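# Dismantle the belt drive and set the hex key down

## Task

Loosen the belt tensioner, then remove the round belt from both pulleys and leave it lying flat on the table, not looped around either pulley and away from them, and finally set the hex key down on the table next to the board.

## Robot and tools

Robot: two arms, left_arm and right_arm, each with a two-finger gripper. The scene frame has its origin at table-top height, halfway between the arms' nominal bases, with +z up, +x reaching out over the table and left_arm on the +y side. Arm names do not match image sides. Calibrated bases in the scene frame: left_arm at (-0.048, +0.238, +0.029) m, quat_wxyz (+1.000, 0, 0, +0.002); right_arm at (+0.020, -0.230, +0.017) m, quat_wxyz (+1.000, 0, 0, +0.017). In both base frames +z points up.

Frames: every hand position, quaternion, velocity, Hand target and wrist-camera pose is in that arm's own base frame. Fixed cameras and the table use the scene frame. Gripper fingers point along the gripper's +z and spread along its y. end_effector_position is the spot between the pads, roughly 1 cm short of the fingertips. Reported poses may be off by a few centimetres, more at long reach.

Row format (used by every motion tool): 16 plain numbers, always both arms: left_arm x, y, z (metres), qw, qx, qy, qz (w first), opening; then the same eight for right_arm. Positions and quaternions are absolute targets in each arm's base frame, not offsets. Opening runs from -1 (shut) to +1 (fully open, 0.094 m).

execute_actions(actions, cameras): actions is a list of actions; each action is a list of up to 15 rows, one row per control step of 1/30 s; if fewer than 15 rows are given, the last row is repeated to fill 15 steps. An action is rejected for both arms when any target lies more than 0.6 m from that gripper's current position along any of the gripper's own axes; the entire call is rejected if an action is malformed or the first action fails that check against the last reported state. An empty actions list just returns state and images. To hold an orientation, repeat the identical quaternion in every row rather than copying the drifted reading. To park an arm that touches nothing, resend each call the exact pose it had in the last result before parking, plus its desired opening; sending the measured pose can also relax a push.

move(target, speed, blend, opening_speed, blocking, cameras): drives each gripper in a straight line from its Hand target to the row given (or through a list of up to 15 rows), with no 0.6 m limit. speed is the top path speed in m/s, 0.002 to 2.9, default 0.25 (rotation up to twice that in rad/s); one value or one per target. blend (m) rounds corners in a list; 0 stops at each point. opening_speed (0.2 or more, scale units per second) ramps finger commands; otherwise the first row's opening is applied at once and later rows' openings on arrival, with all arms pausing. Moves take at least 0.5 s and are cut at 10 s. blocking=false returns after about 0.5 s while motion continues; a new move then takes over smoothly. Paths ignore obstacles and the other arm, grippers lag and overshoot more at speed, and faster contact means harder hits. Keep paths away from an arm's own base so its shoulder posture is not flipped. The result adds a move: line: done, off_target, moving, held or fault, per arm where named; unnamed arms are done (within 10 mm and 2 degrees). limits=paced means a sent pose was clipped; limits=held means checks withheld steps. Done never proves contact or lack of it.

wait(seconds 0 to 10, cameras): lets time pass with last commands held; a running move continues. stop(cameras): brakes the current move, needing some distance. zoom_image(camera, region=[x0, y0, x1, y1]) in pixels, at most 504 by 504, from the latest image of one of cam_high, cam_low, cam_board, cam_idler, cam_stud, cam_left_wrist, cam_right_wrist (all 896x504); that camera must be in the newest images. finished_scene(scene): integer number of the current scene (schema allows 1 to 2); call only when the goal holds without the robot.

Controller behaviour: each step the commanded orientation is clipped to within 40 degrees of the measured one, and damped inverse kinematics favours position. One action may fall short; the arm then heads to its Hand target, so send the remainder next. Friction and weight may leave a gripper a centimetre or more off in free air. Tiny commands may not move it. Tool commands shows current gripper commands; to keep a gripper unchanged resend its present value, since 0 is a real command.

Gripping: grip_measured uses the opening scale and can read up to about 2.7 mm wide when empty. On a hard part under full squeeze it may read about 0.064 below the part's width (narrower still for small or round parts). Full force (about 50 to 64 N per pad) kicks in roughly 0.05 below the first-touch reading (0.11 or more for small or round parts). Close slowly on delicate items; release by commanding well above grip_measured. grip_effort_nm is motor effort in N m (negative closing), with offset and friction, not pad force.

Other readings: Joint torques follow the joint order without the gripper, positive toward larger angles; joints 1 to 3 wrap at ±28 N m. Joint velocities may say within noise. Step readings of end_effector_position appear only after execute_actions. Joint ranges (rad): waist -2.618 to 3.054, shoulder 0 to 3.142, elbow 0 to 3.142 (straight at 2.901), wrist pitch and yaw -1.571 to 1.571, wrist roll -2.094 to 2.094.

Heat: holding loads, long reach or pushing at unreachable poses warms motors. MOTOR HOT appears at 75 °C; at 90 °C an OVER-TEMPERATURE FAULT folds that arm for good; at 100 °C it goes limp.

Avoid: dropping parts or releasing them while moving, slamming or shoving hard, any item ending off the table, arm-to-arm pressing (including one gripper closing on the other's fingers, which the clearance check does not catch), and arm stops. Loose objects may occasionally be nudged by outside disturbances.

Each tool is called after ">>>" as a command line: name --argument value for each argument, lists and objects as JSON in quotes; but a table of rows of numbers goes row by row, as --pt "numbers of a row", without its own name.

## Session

>>> execute_actions --actions '[]'

Scene clock: 0.00 s.
left_arm: end_effector_position=(+0.3118, -0.1226, +0.3114) grip_measured=+1.000 grip_effort_nm=n/a end_effector_quat_wxyz=(+0.526, -0.157, +0.787, -0.281) | right_arm: end_effector_position=(+0.3126, +0.1152, +0.4873) grip_measured=+1.000 grip_effort_nm=n/a end_effector_quat_wxyz=(+0.605, +0.042, +0.635, +0.478)
Joint positions: left_arm=[-0.464 0.887 0.887 -0.296 -0.162 -0.737 0.094] | right_arm=[0.088 0.966 1.145 0.039 -0.505 0.841 0.094]
Joint velocities: within noise
Joint torques (N m): no reading
Heat: left arm: 29 °C; right arm: 29 °C.
Hand target: left_arm +0.3110, -0.1218, +0.3198; +0.534, -0.156, +0.781, -0.285 | right_arm +0.3074, +0.1146, +0.4971; +0.615, +0.035, +0.626, +0.478
Tool commands: left_gripper/opening=+1.0 right_gripper/opening=+1.0

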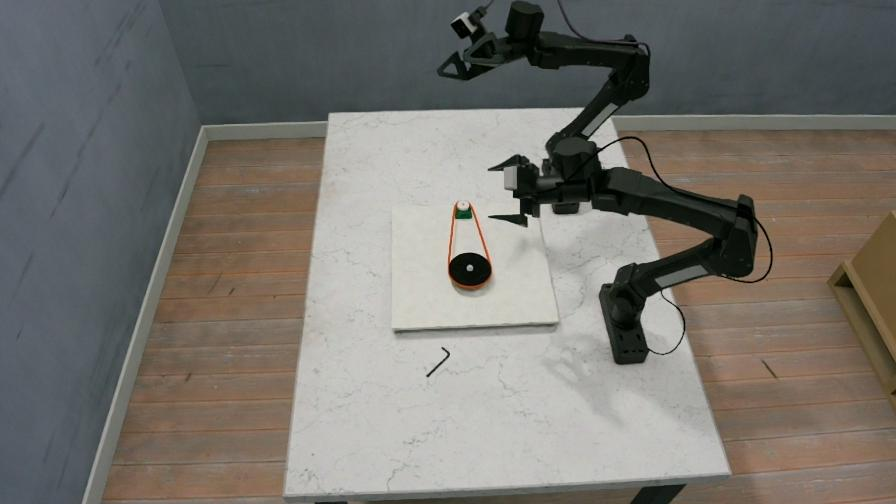

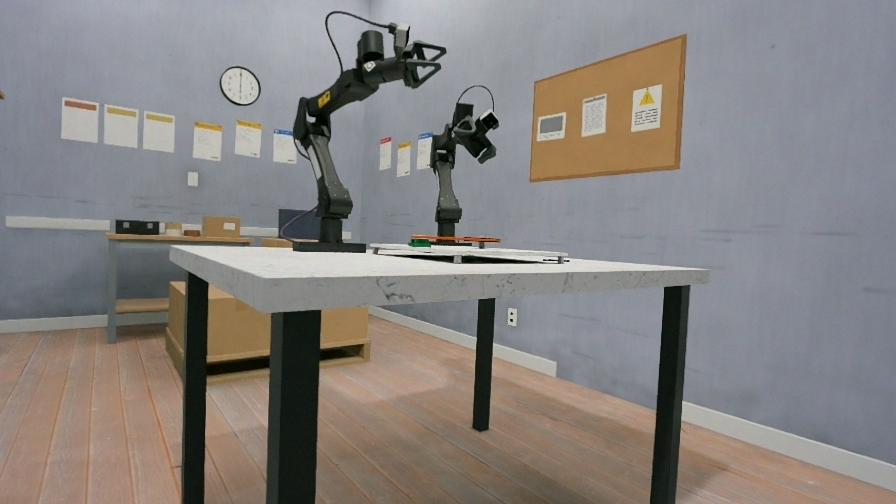

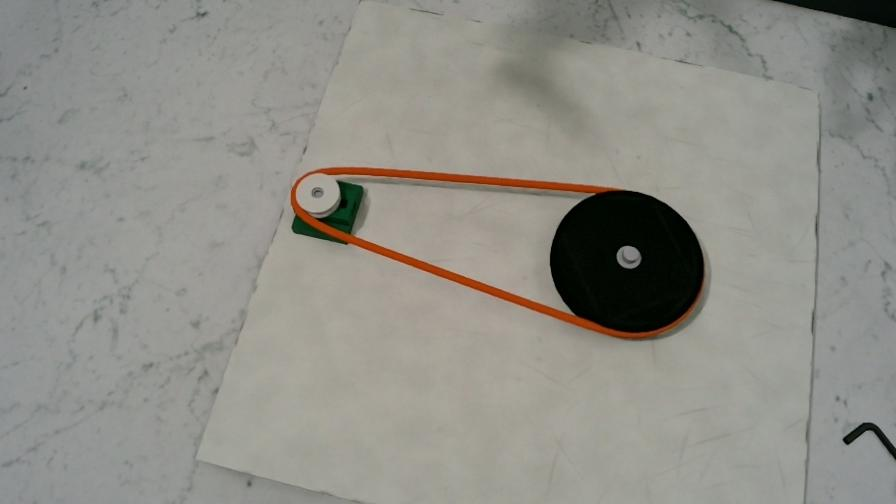

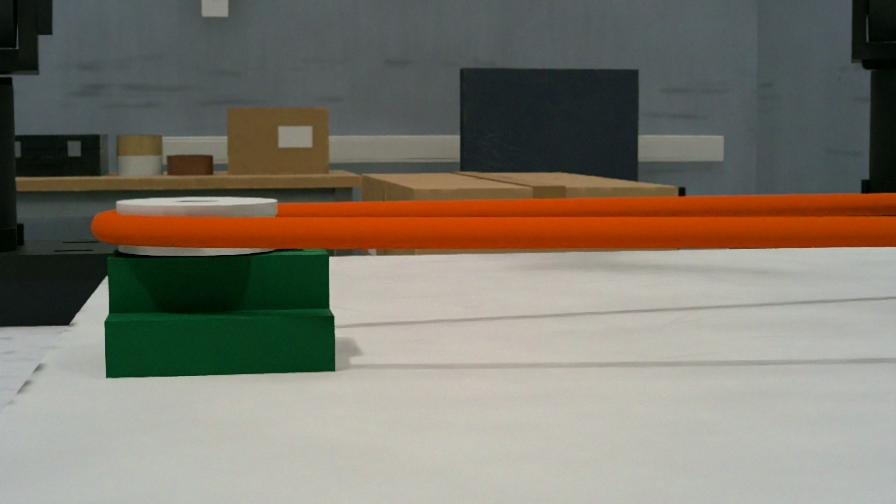

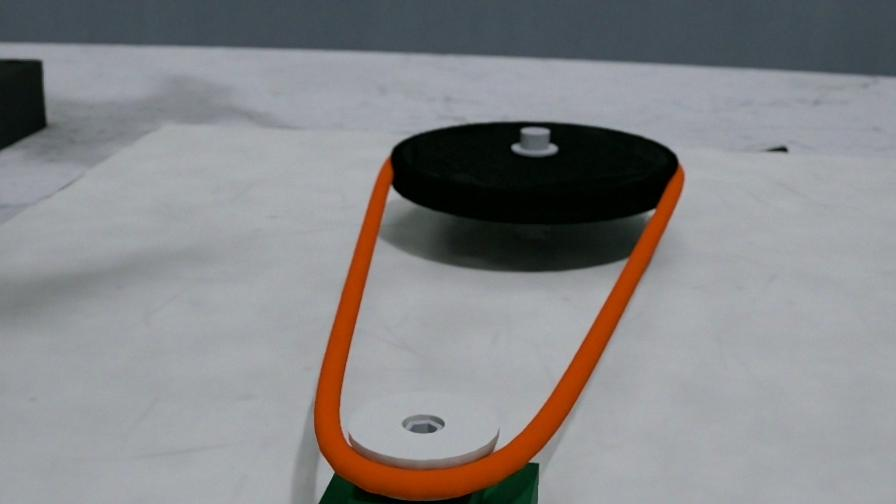

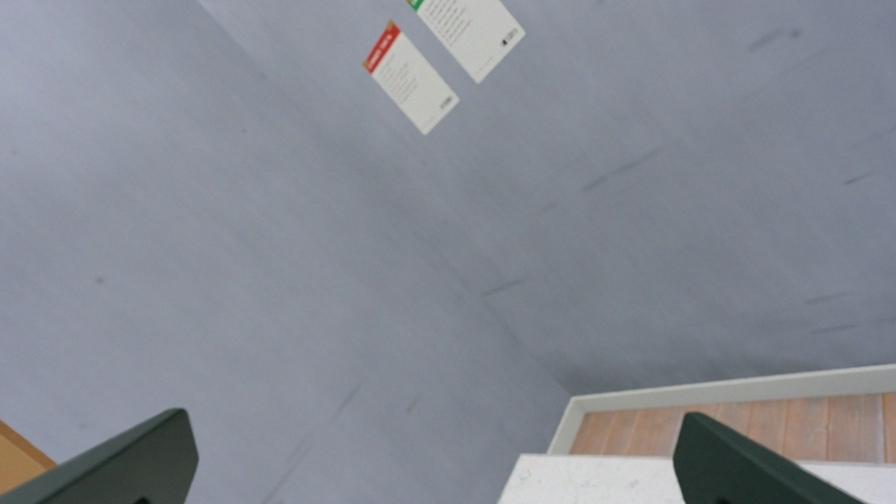

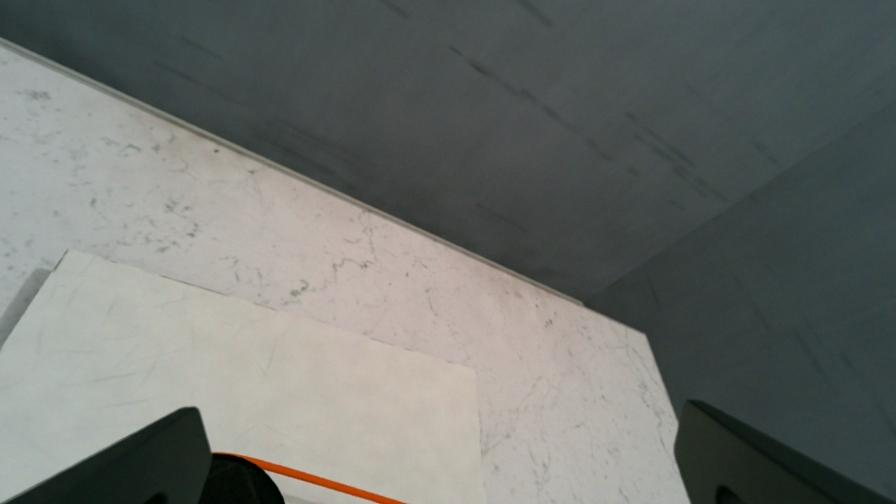

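>>> move --target '[0.385,0.06,0.18,0.087,0,0.996,0,1,0.27,-0.08,0.24,0.1,0,0.995,0,0]' --cameras '["cam_high","cam_right_wrist"]'

Scene clock: 21.67 s.
left_arm: end_effector_position=(+0.3799, +0.0559, +0.1728) grip_measured=+1.000 grip_effort_nm=-0.022 end_effector_quat_wxyz=(+0.079, -0.002, +0.997, -0.005) | right_arm: end_effector_position=(+0.2729, -0.0820, +0.2457) grip_measured=+0.001 grip_effort_nm=-0.076 end_effector_quat_wxyz=(+0.113, +0.005, +0.994, -0.002)
Joint positions: left_arm=[0.159 1.872 1.821 -1.365 0.034 0.153 0.094] | right_arm=[-0.339 1.505 1.698 -1.548 -0.069 -0.321 0.047]
Joint velocities: within noise
Joint torques (N m): left_arm=[0.58 -7.5 8.44 0.32 -0.09 0.05] | right_arm=[0.64 -4.52 6.17 0.82 -0.02 -0.05]
Heat: left arm: 31 °C; right arm: 33 °C.
Hand target: left_arm +0.3848, +0.0599, +0.1800; +0.087, +0.000, +0.996, +0.000 | right_arm +0.2699, -0.0800, +0.2401; +0.100, +0.000, +0.995, +0.000
Off the commanded pose: left_arm 0.010 m, 1 deg | right_arm 0.007 m, 2 deg.
joint sent to its limit (right arm) — joint 4 (wrist pitch), lower limit. The joint targets still meet the commanded pose.
move: done
Images, in order (width x height): cam_high 896x504, cam_right_wrist 896x504.

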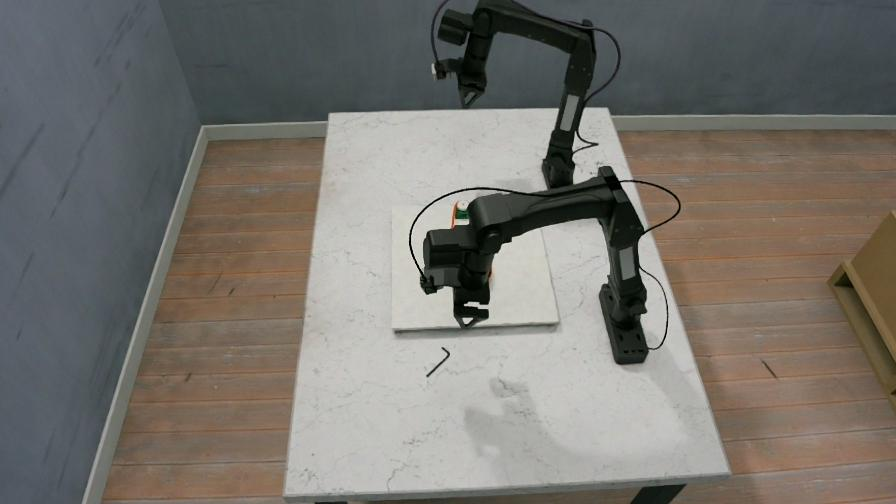

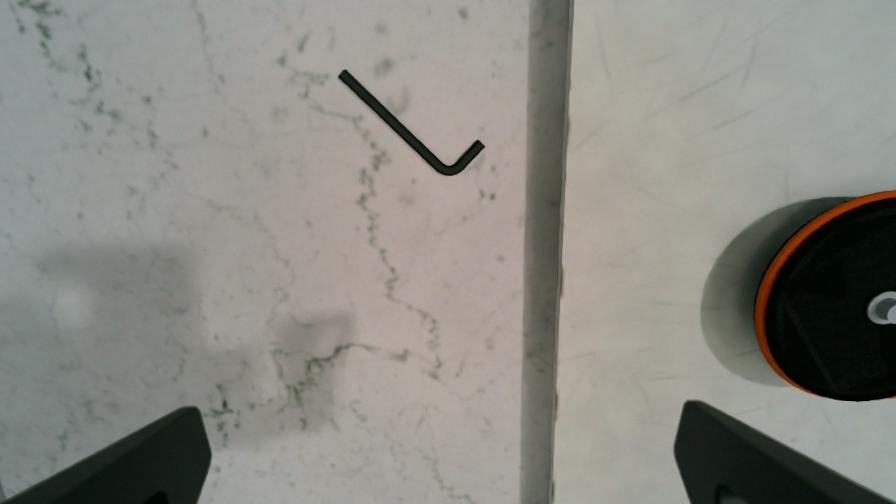

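>>> move --target '[0.425,0.042,0.07,-0.131,0.832,0.490,0.223,0.0,0.27,-0.08,0.24,0.1,0,0.995,0,0]' --cameras '["cam_high","cam_right_wrist"]'

Scene clock: 49.70 s.
left_arm: end_effector_position=(+0.4276, +0.0424, +0.0648) grip_measured=+0.001 grip_effort_nm=-0.105 end_effector_quat_wxyz=(-0.130, +0.831, +0.496, +0.216) | right_arm: end_effector_position=(+0.2726, -0.0823, +0.2456) grip_measured=+0.001 grip_effort_nm=-0.081 end_effector_quat_wxyz=(+0.112, +0.005, +0.994, -0.003)
Joint positions: left_arm=[-0.091 2.004 1.486 -0.838 -0.466 2.025 0.047] | right_arm=[-0.339 1.505 1.698 -1.548 -0.067 -0.321 0.047]
Joint velocities: within noise
Joint torques (N m): left_arm=[-0.49 -11.37 4.34 0.6 -0.35 0.08] | right_arm=[0.61 -4.49 6.19 0.85 -0.06 -0.06]
Heat: left arm: 32 °C; right arm: 31 °C.
Hand target: left_arm +0.4250, +0.0420, +0.0699; -0.131, +0.832, +0.490, +0.223 | right_arm +0.2699, -0.0800, +0.2401; +0.100, +0.000, +0.995, +0.000
Off the commanded pose: left_arm 0.006 m, 1 deg | right_arm 0.007 m, 2 deg.
joint sent to its limit (right arm) — joint 4 (wrist pitch), lower limit. The joint targets still meet the commanded pose.
move: done
Images, in order (width x height): cam_high 896x504, cam_right_wrist 896x504.

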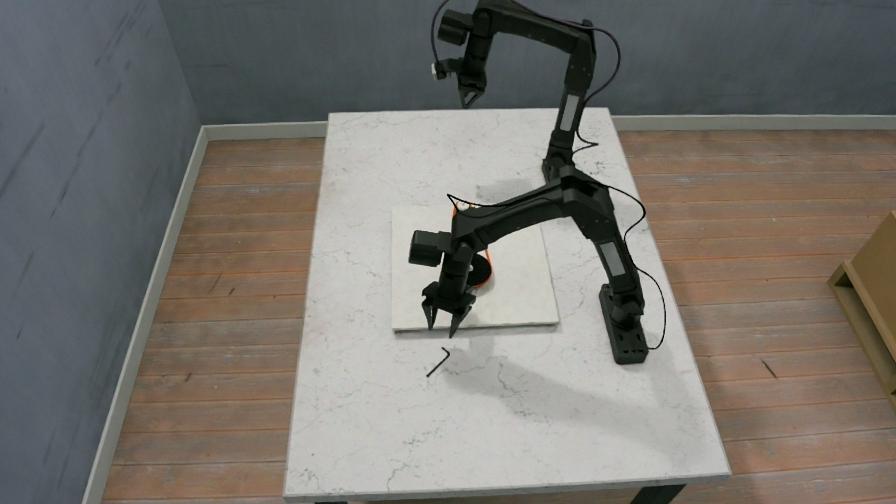

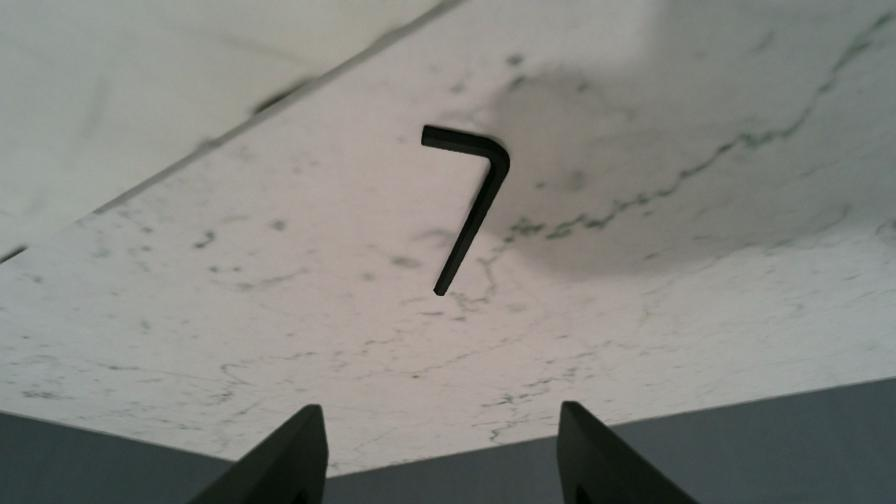

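>>> move --target '[0.437,0.078,0.012,-0.131,0.832,0.490,0.223,-0.1,0.27,-0.08,0.24,0.1,0,0.995,0,0]' --cameras '["cam_right_wrist"]' --speed 0.15

Scene clock: 66.47 s.
left_arm: end_effector_position=(+0.4407, +0.0760, +0.0179) grip_measured=-0.098 grip_effort_nm=-0.110 end_effector_quat_wxyz=(-0.132, +0.817, +0.514, +0.226) | right_arm: end_effector_position=(+0.2726, -0.0823, +0.2456) grip_measured=+0.001 grip_effort_nm=-0.076 end_effector_quat_wxyz=(+0.112, +0.005, +0.994, -0.003)
Joint positions: left_arm=[-0.012 2.098 1.419 -0.633 -0.466 2.07 0.042] | right_arm=[-0.339 1.505 1.698 -1.548 -0.067 -0.321 0.047]
Joint velocities: within noise
Joint torques (N m): left_arm=[0.21 -9.32 4.6 0.74 -0.36 0.06] | right_arm=[0.57 -4.49 6.22 0.84 -0.06 -0.05]
Heat: left arm: 31 °C; right arm: 31 °C.
Hand target: left_arm +0.4368, +0.0777, +0.0120; -0.139, +0.820, +0.509, +0.221 | right_arm +0.2699, -0.0801, +0.2401; +0.100, +0.000, +0.995, +0.000
Off the commanded pose: left_arm 0.007 m, 3 deg | right_arm 0.007 m, 2 deg.
joint sent to its limit (left arm) — joint 6 (wrist roll), upper limit. The joint targets are off in orientation, not in position.
joint sent to its limit (right arm) — joint 4 (wrist pitch), lower limit. The joint targets still meet the commanded pose.
move: off_target (left_arm)
Images, in order (width x height): cam_right_wrist 896x504.

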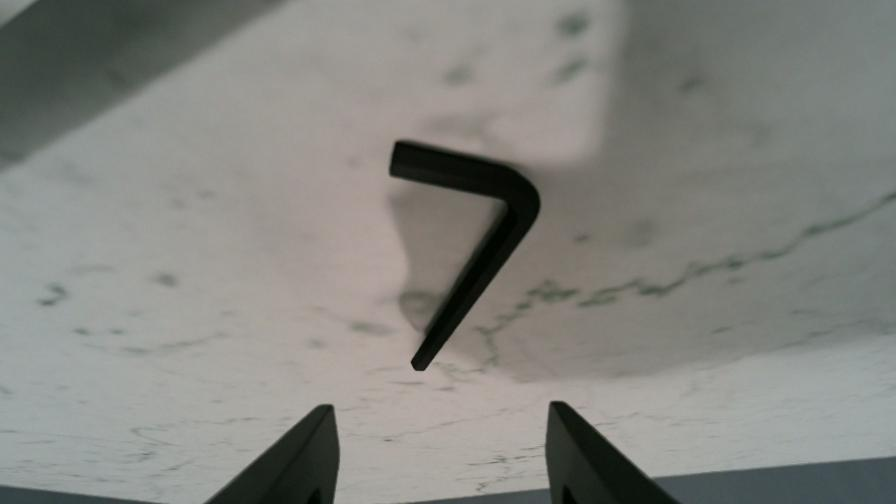

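>>> move --pt "0.434 0.079 -0.022 -0.139 0.82 0.509 0.221 -0.1 0.27 -0.08 0.24 0.1 0 0.995 0 0" --pt "0.434 0.079 -0.022 -0.139 0.82 0.509 0.221 -1 0.27 -0.08 0.24 0.1 0 0.995 0 0" --cameras '["cam_right_wrist"]' --speed 0.08 --opening_speed 0.5

>>> move --pt "0.42 0.05 0.12 -0.131 0.832 0.490 0.223 -1 0.27 -0.08 0.24 0.1 0 0.995 0 0" --cameras '["cam_low","cam_right_wrist"]' --speed 0.15

Scene clock: 82.10 s.
left_arm: end_effector_position=(+0.4447, +0.0766, +0.0100) grip_measured=-0.991 grip_effort_nm=-0.515 end_effector_quat_wxyz=(-0.125, +0.815, +0.513, +0.238) | right_arm: end_effector_position=(+0.2726, -0.0823, +0.2456) grip_measured=+0.001 grip_effort_nm=-0.081 end_effector_quat_wxyz=(+0.112, +0.005, +0.994, -0.003)
Joint positions: left_arm=[-0.011 2.105 1.386 -0.561 -0.467 2.078 0] | right_arm=[-0.339 1.505 1.698 -1.548 -0.067 -0.321 0.047]
Joint velocities: within noise
Joint torques (N m): left_arm=[-0.05 -6.15 1.85 1.23 -0.36 -0.01] | right_arm=[0.54 -4.56 6.2 0.82 -0.04 -0.06]
Heat: left arm: 31 °C; right arm: 31 °C.
Hand target: left_arm +0.4322, +0.0787, -0.0202; -0.139, +0.820, +0.510, +0.220 | right_arm +0.2699, -0.0801, +0.2401; +0.100, +0.000, +0.995, +0.000
Off the commanded pose: left_arm 0.034 m, 3 deg | right_arm 0.007 m, 2 deg.
joint sent to its limit (left arm) — joint 6 (wrist roll), upper limit. The joint targets still meet the commanded pose.
joint sent to its limit (right arm) — joint 4 (wrist pitch), lower limit. The joint targets still meet the commanded pose.
move: off_target (left_arm); target 2's new opening was sent with left_arm's hand 0.034 m and 3 deg from that target
Images, in order (width x height): cam_right_wrist 896x504.

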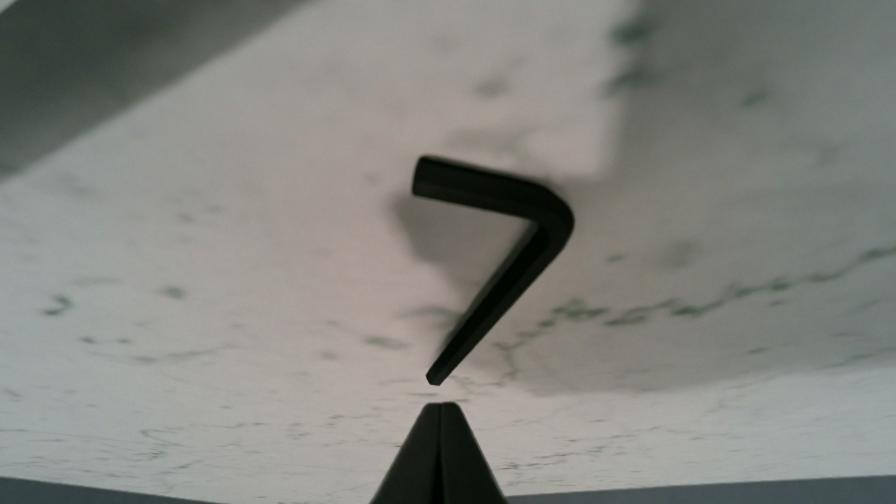

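Scene clock: 83.90 s.
left_arm: end_effector_position=(+0.4153, +0.0521, +0.1012) grip_measured=-0.991 grip_effort_nm=-0.505 end_effector_quat_wxyz=(-0.141, +0.837, +0.486, +0.207) | right_arm: end_effector_position=(+0.2726, -0.0823, +0.2456) grip_measured=+0.001 grip_effort_nm=-0.085 end_effector_quat_wxyz=(+0.112, +0.005, +0.994, -0.003)
Joint positions: left_arm=[-0.071 1.943 1.549 -0.977 -0.468 2.066 0] | right_arm=[-0.339 1.505 1.698 -1.548 -0.067 -0.321 0.047]
Joint velocities: within noise
Joint torques (N m): left_arm=[-0.24 -10.96 8.35 0.34 -0.39 -0.05] | right_arm=[0.57 -4.51 6.15 0.83 -0.06 -0.07]
Heat: left arm: 31 °C; right arm: 31 °C.
Hand target: left_arm +0.4197, +0.0502, +0.1198; -0.131, +0.832, +0.490, +0.223 | right_arm +0.2699, -0.0801, +0.2401; +0.100, +0.000, +0.995, +0.000
Off the commanded pose: left_arm 0.020 m, 2 deg | right_arm 0.007 m, 2 deg.
joint sent to its limit (right arm) — joint 4 (wrist pitch), lower limit. The joint targets still meet the commanded pose.
move: off_target (left_arm)
Images, in order (width x height): cam_low 896x504, cam_right_wrist 896x504.

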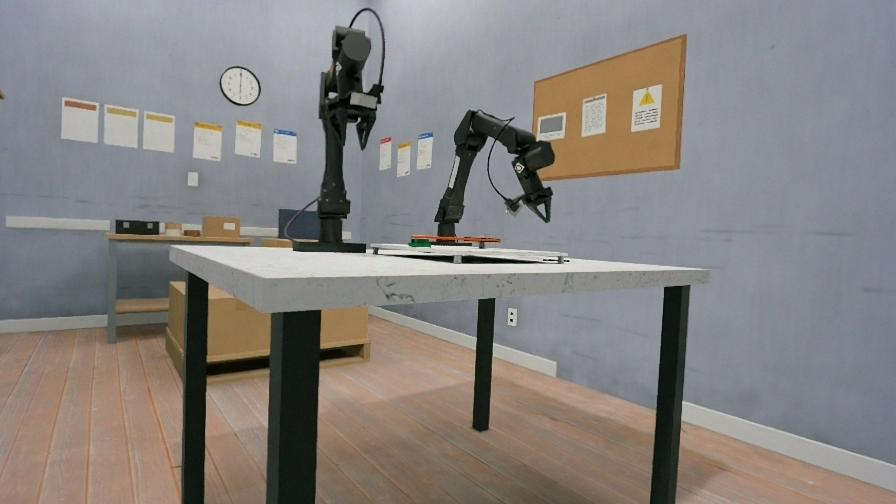

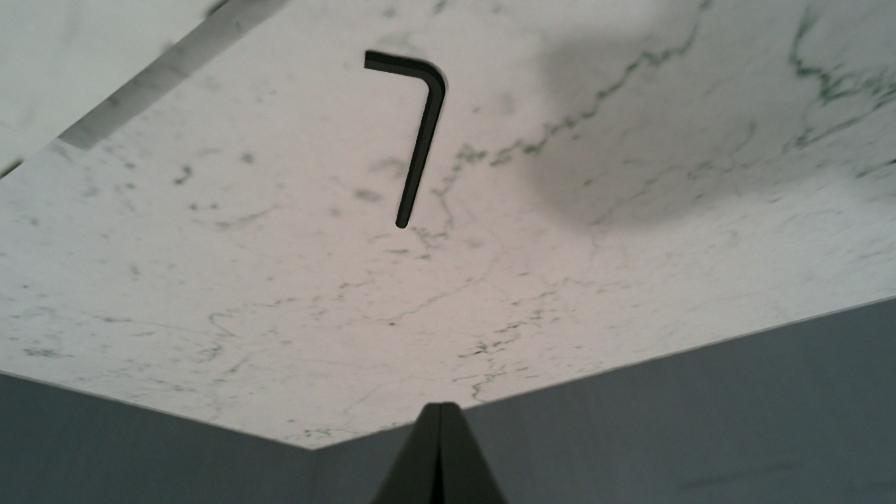

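>>> move --pt "0.431 0.077 -0.03 -0.139 0.82 0.509 0.221 -0.1 0.27 -0.08 0.24 0.1 0 0.995 0 0" --cameras '["cam_right_wrist"]' --speed 0.1

Scene clock: 94.20 s.
left_arm: end_effector_position=(+0.4358, +0.0704, +0.0079) grip_measured=-0.101 grip_effort_nm=0.046 end_effector_quat_wxyz=(-0.122, +0.821, +0.508, +0.229) | right_arm: end_effector_position=(+0.2726, -0.0823, +0.2456) grip_measured=+0.001 grip_effort_nm=-0.081 end_effector_quat_wxyz=(+0.112, +0.005, +0.994, -0.003)
Joint positions: left_arm=[-0.02 2.083 1.352 -0.564 -0.453 2.078 0.042] | right_arm=[-0.339 1.505 1.698 -1.548 -0.067 -0.321 0.047]
Joint velocities: within noise
Joint torques (N m): left_arm=[0.4 -4.21 2.29 1.49 -0.57 -0.06] | right_arm=[0.53 -4.52 6.2 0.81 -0.08 -0.07]
Heat: left arm: 31 °C; right arm: 31 °C.
Hand target: left_arm +0.4277, +0.0764, -0.0274; -0.140, +0.820, +0.509, +0.219 | right_arm +0.2699, -0.0801, +0.2401; +0.100, +0.000, +0.995, +0.000
Off the commanded pose: left_arm 0.039 m, 2 deg | right_arm 0.007 m, 2 deg.
joint sent to its limit (right arm) — joint 4 (wrist pitch), lower limit. The joint targets still meet the commanded pose.
move: off_target (left_arm)
Images, in order (width x height): cam_right_wrist 896x504.

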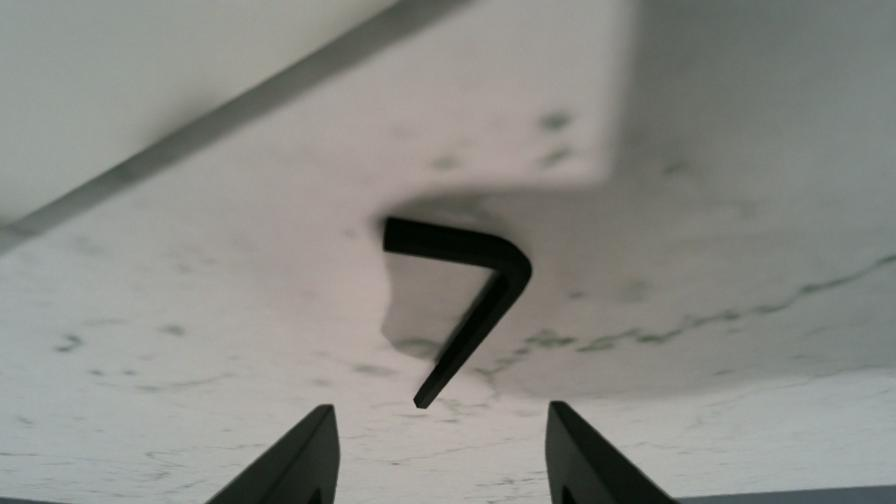

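>>> move --pt "0.425 0.06 0.06 -0.0662 0.854 0.503 0.1124 -0.1 0.27 -0.08 0.24 0.1 0 0.995 0 0" --pt "0.431 0.077 0.012 -0.0662 0.854 0.503 0.1124 -0.1 0.27 -0.08 0.24 0.1 0 0.995 0 0" --cameras '["cam_right_wrist"]' --speed 0.1

Scene clock: 110.10 s.
left_arm: end_effector_position=(+0.4375, +0.0755, +0.0224) grip_measured=-0.101 grip_effort_nm=0.046 end_effector_quat_wxyz=(-0.077, +0.830, +0.537, +0.126) | right_arm: end_effector_position=(+0.2726, -0.0823, +0.2456) grip_measured=+0.001 grip_effort_nm=-0.085 end_effector_quat_wxyz=(+0.112, +0.005, +0.994, -0.003)
Joint positions: left_arm=[0.066 2.153 1.604 -0.872 -0.257 2.078 0.042] | right_arm=[-0.339 1.505 1.698 -1.548 -0.067 -0.321 0.047]
Joint velocities: within noise
Joint torques (N m): left_arm=[0.29 -9.37 3.78 0.48 -0.14 -0.01] | right_arm=[0.53 -4.55 6.17 0.86 -0.07 -0.05]
Heat: left arm: 30 °C; right arm: 31 °C.
Hand target: left_arm +0.4310, +0.0765, +0.0122; -0.081, +0.831, +0.538, +0.114 | right_arm +0.2699, -0.0801, +0.2401; +0.100, +0.000, +0.995, +0.000
Off the commanded pose: left_arm 0.012 m, 5 deg | right_arm 0.007 m, 2 deg.
joint sent to its limit (left arm) — joint 6 (wrist roll), upper limit. The joint targets are off in orientation, not in position.
joint sent to its limit (right arm) — joint 4 (wrist pitch), lower limit. The joint targets still meet the commanded pose.
move: off_target (left_arm)
Images, in order (width x height): cam_right_wrist 896x504.

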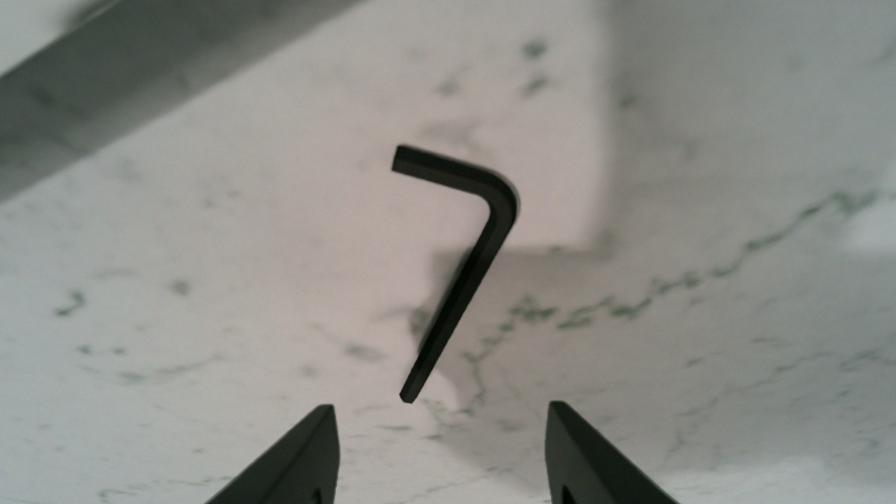

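>>> move --pt "0.431 0.076 -0.026 -0.0662 0.836 0.532 0.1124 -0.2 0.27 -0.08 0.24 0.1 0 0.995 0 0" --pt "0.431 0.076 -0.026 -0.0662 0.836 0.532 0.1124 -1 0.27 -0.08 0.24 0.1 0 0.995 0 0" --cameras '["cam_right_wrist"]' --speed 0.08 --opening_speed 0.5

Scene clock: 122.80 s.
left_arm: end_effector_position=(+0.4398, +0.0756, -0.0096) grip_measured=-0.935 grip_effort_nm=-0.999 end_effector_quat_wxyz=(-0.065, +0.828, +0.541, +0.131) | right_arm: end_effector_position=(+0.2726, -0.0823, +0.2456) grip_measured=+0.001 grip_effort_nm=-0.076 end_effector_quat_wxyz=(+0.112, +0.005, +0.994, -0.003)
Joint positions: left_arm=[0.073 2.19 1.527 -0.739 -0.241 2.078 0.003] | right_arm=[-0.339 1.505 1.698 -1.548 -0.067 -0.321 0.047]
Joint velocities: within noise
Joint torques (N m): left_arm=[0.55 -8.38 3.43 0.61 -0.03 -0.02] | right_arm=[0.55 -4.53 6.15 0.83 -0.05 -0.06]
Heat: left arm: 31 °C; right arm: 31 °C.
Hand target: left_arm +0.4307, +0.0757, -0.0255; -0.070, +0.830, +0.541, +0.113 | right_arm +0.2699, -0.0801, +0.2401; +0.100, +0.000, +0.995, +0.000
Off the commanded pose: left_arm 0.019 m, 2 deg | right_arm 0.007 m, 2 deg.
joint sent to its limit (left arm) — joint 6 (wrist roll), upper limit. The joint targets still meet the commanded pose.
joint sent to its limit (right arm) — joint 4 (wrist pitch), lower limit. The joint targets still meet the commanded pose.
move: off_target (left_arm); target 2's new opening was sent with left_arm's hand 0.018 m and 2 deg from that target
Images, in order (width x height): cam_right_wrist 896x504.

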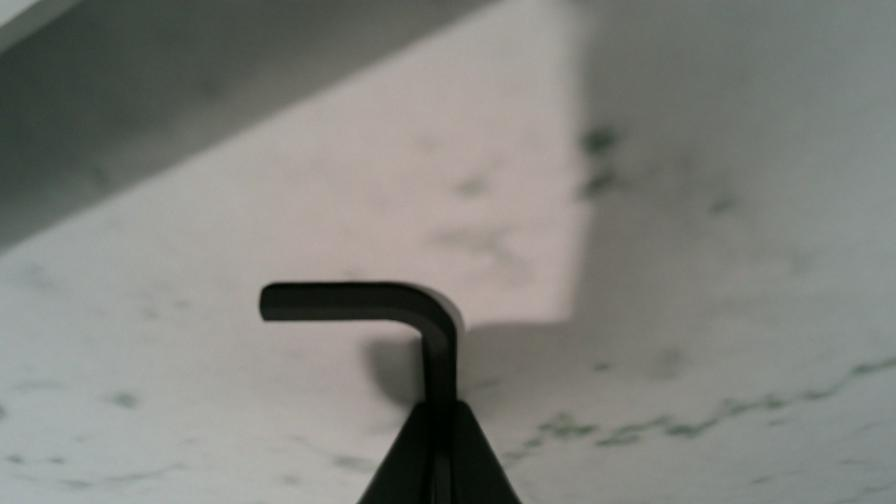

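>>> move --pt "0.4 0.05 0.12 -0.0662 0.836 0.532 0.1124 -1 0.27 -0.08 0.24 0.1 0 0.995 0 0" --pt "0.40 -0.05 0.22 0.554 0.297 0.722 -0.297 -1 0.27 -0.08 0.24 0.1 0 0.995 0 0" --pt "0.345 -0.345 0.15 0.554 0.297 0.722 -0.297 -1 0.27 -0.08 0.24 0.1 0 0.995 0 0" --speed '[0.15,0.2,0.2]' --cameras '["cam_board","cam_idler","cam_stud","cam_right_wrist"]'

>>> zoom_image --camera "cam_stud" --region '[360, 360, 480, 460]'

Scene clock: 140.10 s.
left_arm: end_effector_position=(+0.3359, -0.3382, +0.1346) grip_measured=-0.939 grip_effort_nm=-1.057 end_effector_quat_wxyz=(+0.535, +0.305, +0.733, -0.291) | right_arm: end_effector_position=(+0.2726, -0.0823, +0.2456) grip_measured=+0.001 grip_effort_nm=-0.081 end_effector_quat_wxyz=(+0.112, +0.005, +0.994, -0.003)
Joint positions: left_arm=[-0.734 1.728 0.693 0.77 0.153 -0.062 0.003] | right_arm=[-0.339 1.505 1.698 -1.548 -0.067 -0.321 0.047]
Joint velocities: within noise
Joint torques (N m): left_arm=[-0.16 -6.15 8.09 2.07 -0.08 -0.11] | right_arm=[0.55 -4.59 6.22 0.83 -0.06 -0.05]
Heat: left arm: 31 °C; right arm: 31 °C.
Hand target: left_arm +0.3443, -0.3442, +0.1503; +0.553, +0.296, +0.720, -0.296 | right_arm +0.2699, -0.0801, +0.2401; +0.100, +0.000, +0.995, +0.000
Off the commanded pose: left_arm 0.019 m, 3 deg | right_arm 0.007 m, 2 deg.
joint sent to its limit (right arm) — joint 4 (wrist pitch), lower limit. The joint targets still meet the commanded pose.
move: off_target (left_arm)
Images, in order (width x height): cam_board 896x504, cam_idler 896x504, cam_stud 896x504, cam_right_wrist 896x504.

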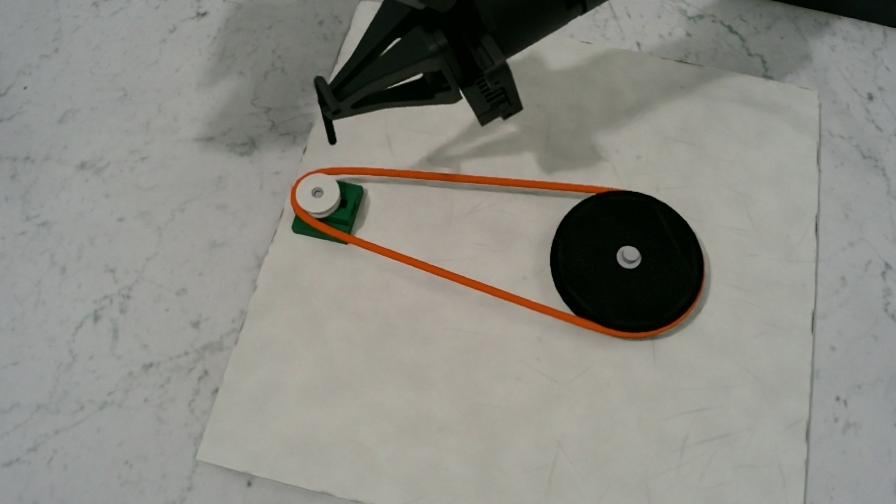

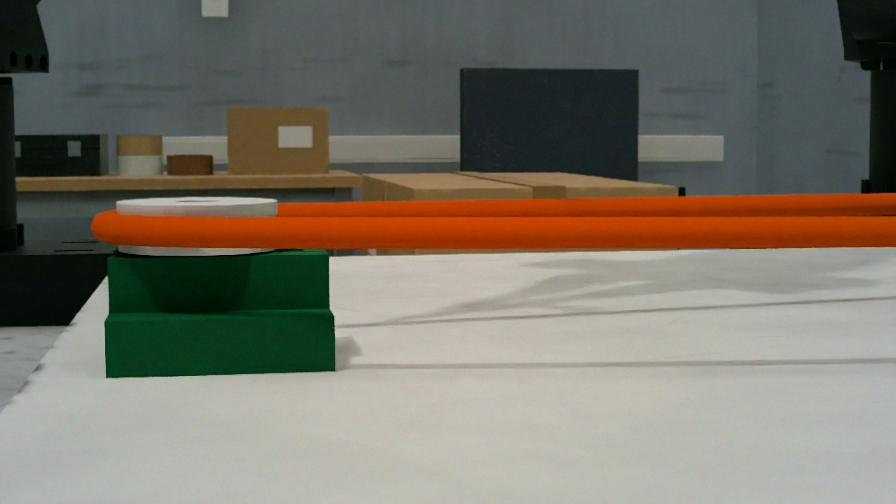

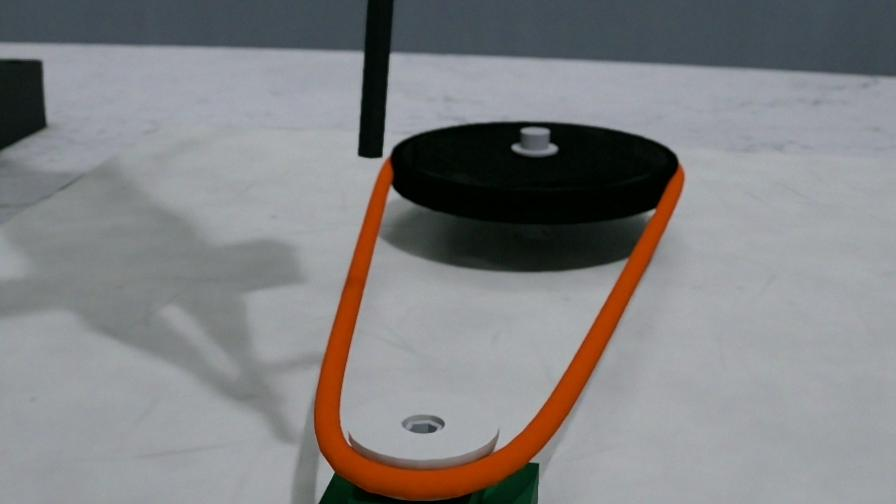

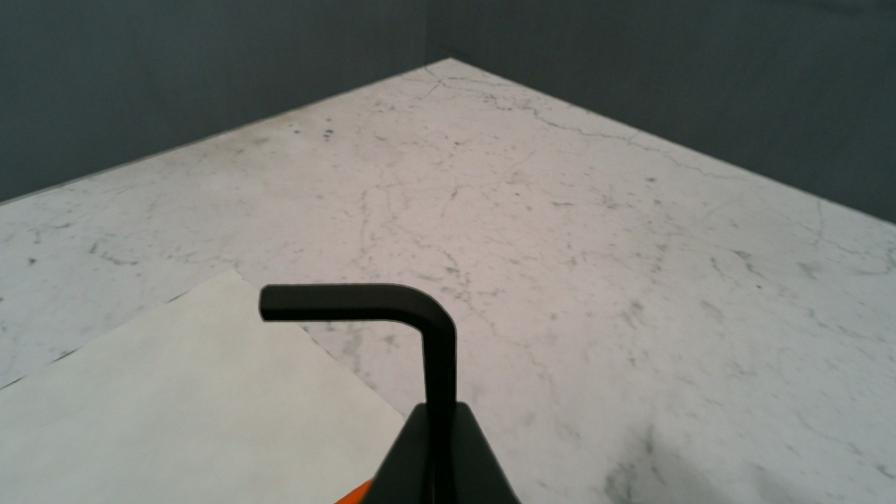

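Scaled by 4.200 from the camera's 896x504 image, which has a finer 1280x720 frame.

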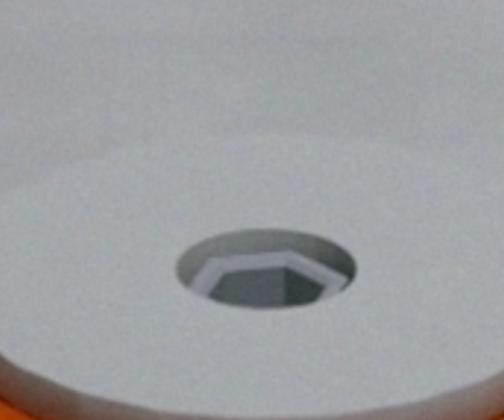

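>>> move --pt "0.344 -0.354 0.13 0.499 0.438 0.674 -0.324 -1 0.27 -0.08 0.24 0.1 0 0.995 0 0" --pt "0.344 -0.354 0.095 0.499 0.438 0.674 -0.324 -1 0.27 -0.08 0.24 0.1 0 0.995 0 0" --speed 0.12 --cameras '["cam_board","cam_idler","cam_stud"]'

>>> zoom_image --camera "cam_stud" --region '[360, 340, 480, 460]'

Scene clock: 158.30 s.
left_arm: end_effector_position=(+0.3420, -0.3543, +0.0937) grip_measured=-0.939 grip_effort_nm=-1.057 end_effector_quat_wxyz=(+0.492, +0.435, +0.681, -0.324) | right_arm: end_effector_position=(+0.2726, -0.0823, +0.2456) grip_measured=+0.001 grip_effort_nm=-0.076 end_effector_quat_wxyz=(+0.112, +0.005, +0.994, -0.003)
Joint positions: left_arm=[-0.634 1.921 0.804 0.764 0.49 0.158 0.003] | right_arm=[-0.339 1.505 1.698 -1.548 -0.067 -0.321 0.047]
Joint velocities: within noise
Joint torques (N m): left_arm=[0.51 -7.31 5.11 1.9 0.12 0.04] | right_arm=[0.61 -4.45 6.16 0.84 -0.06 -0.07]
Heat: left arm: 34 °C; right arm: 31 °C.
Hand target: left_arm +0.3440, -0.3539, +0.0949; +0.499, +0.438, +0.674, -0.324 | right_arm +0.2699, -0.0801, +0.2401; +0.100, +0.000, +0.995, +0.000
Off the commanded pose: left_arm 0.002 m, 1 deg | right_arm 0.007 m, 2 deg.
joint sent to its limit (right arm) — joint 4 (wrist pitch), lower limit. The joint targets still meet the commanded pose.
move: done
Images, in order (width x height): cam_board 896x504, cam_idler 896x504, cam_stud 896x504.

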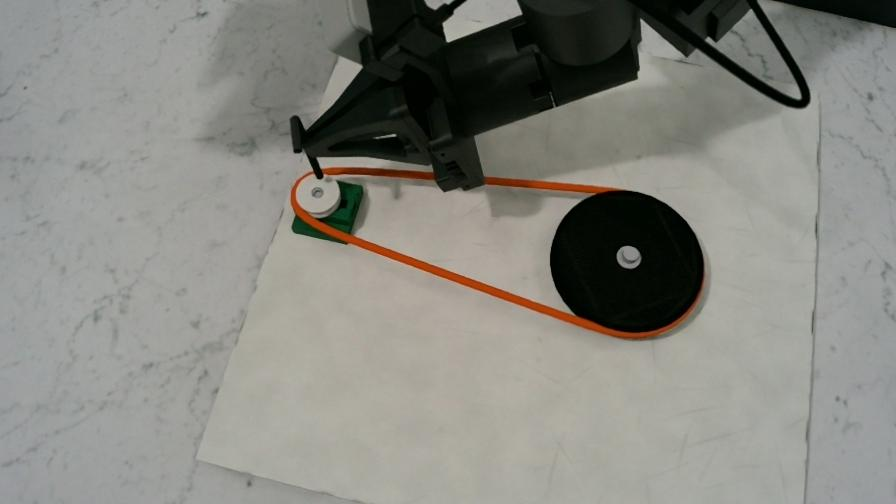

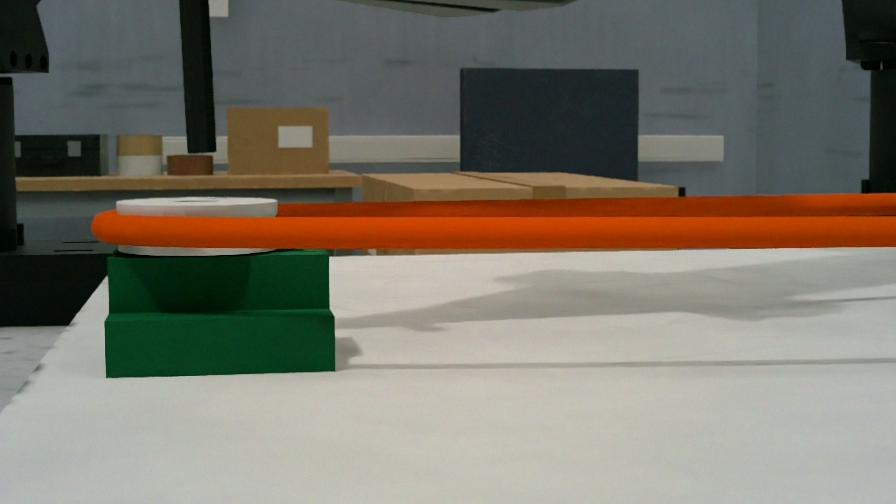

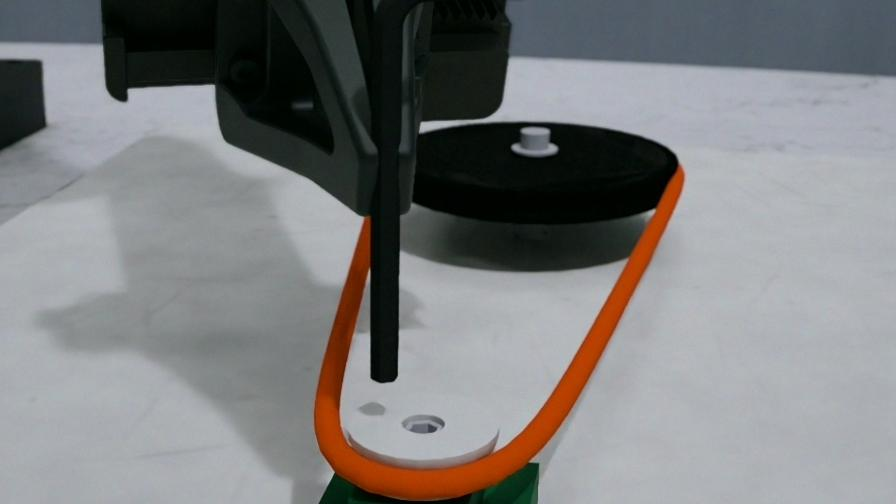

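Scaled by 4.200 from the camera's 896x504 image, which has a finer 1280x720 frame.

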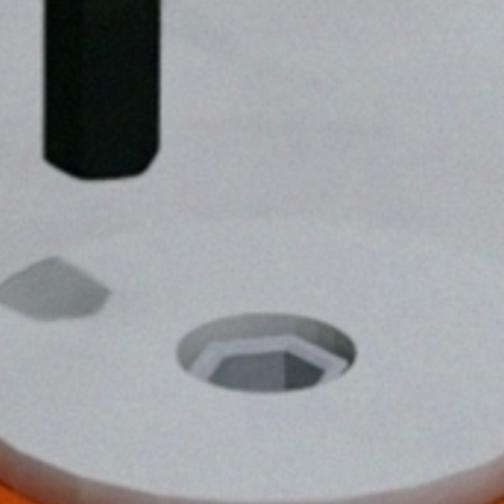

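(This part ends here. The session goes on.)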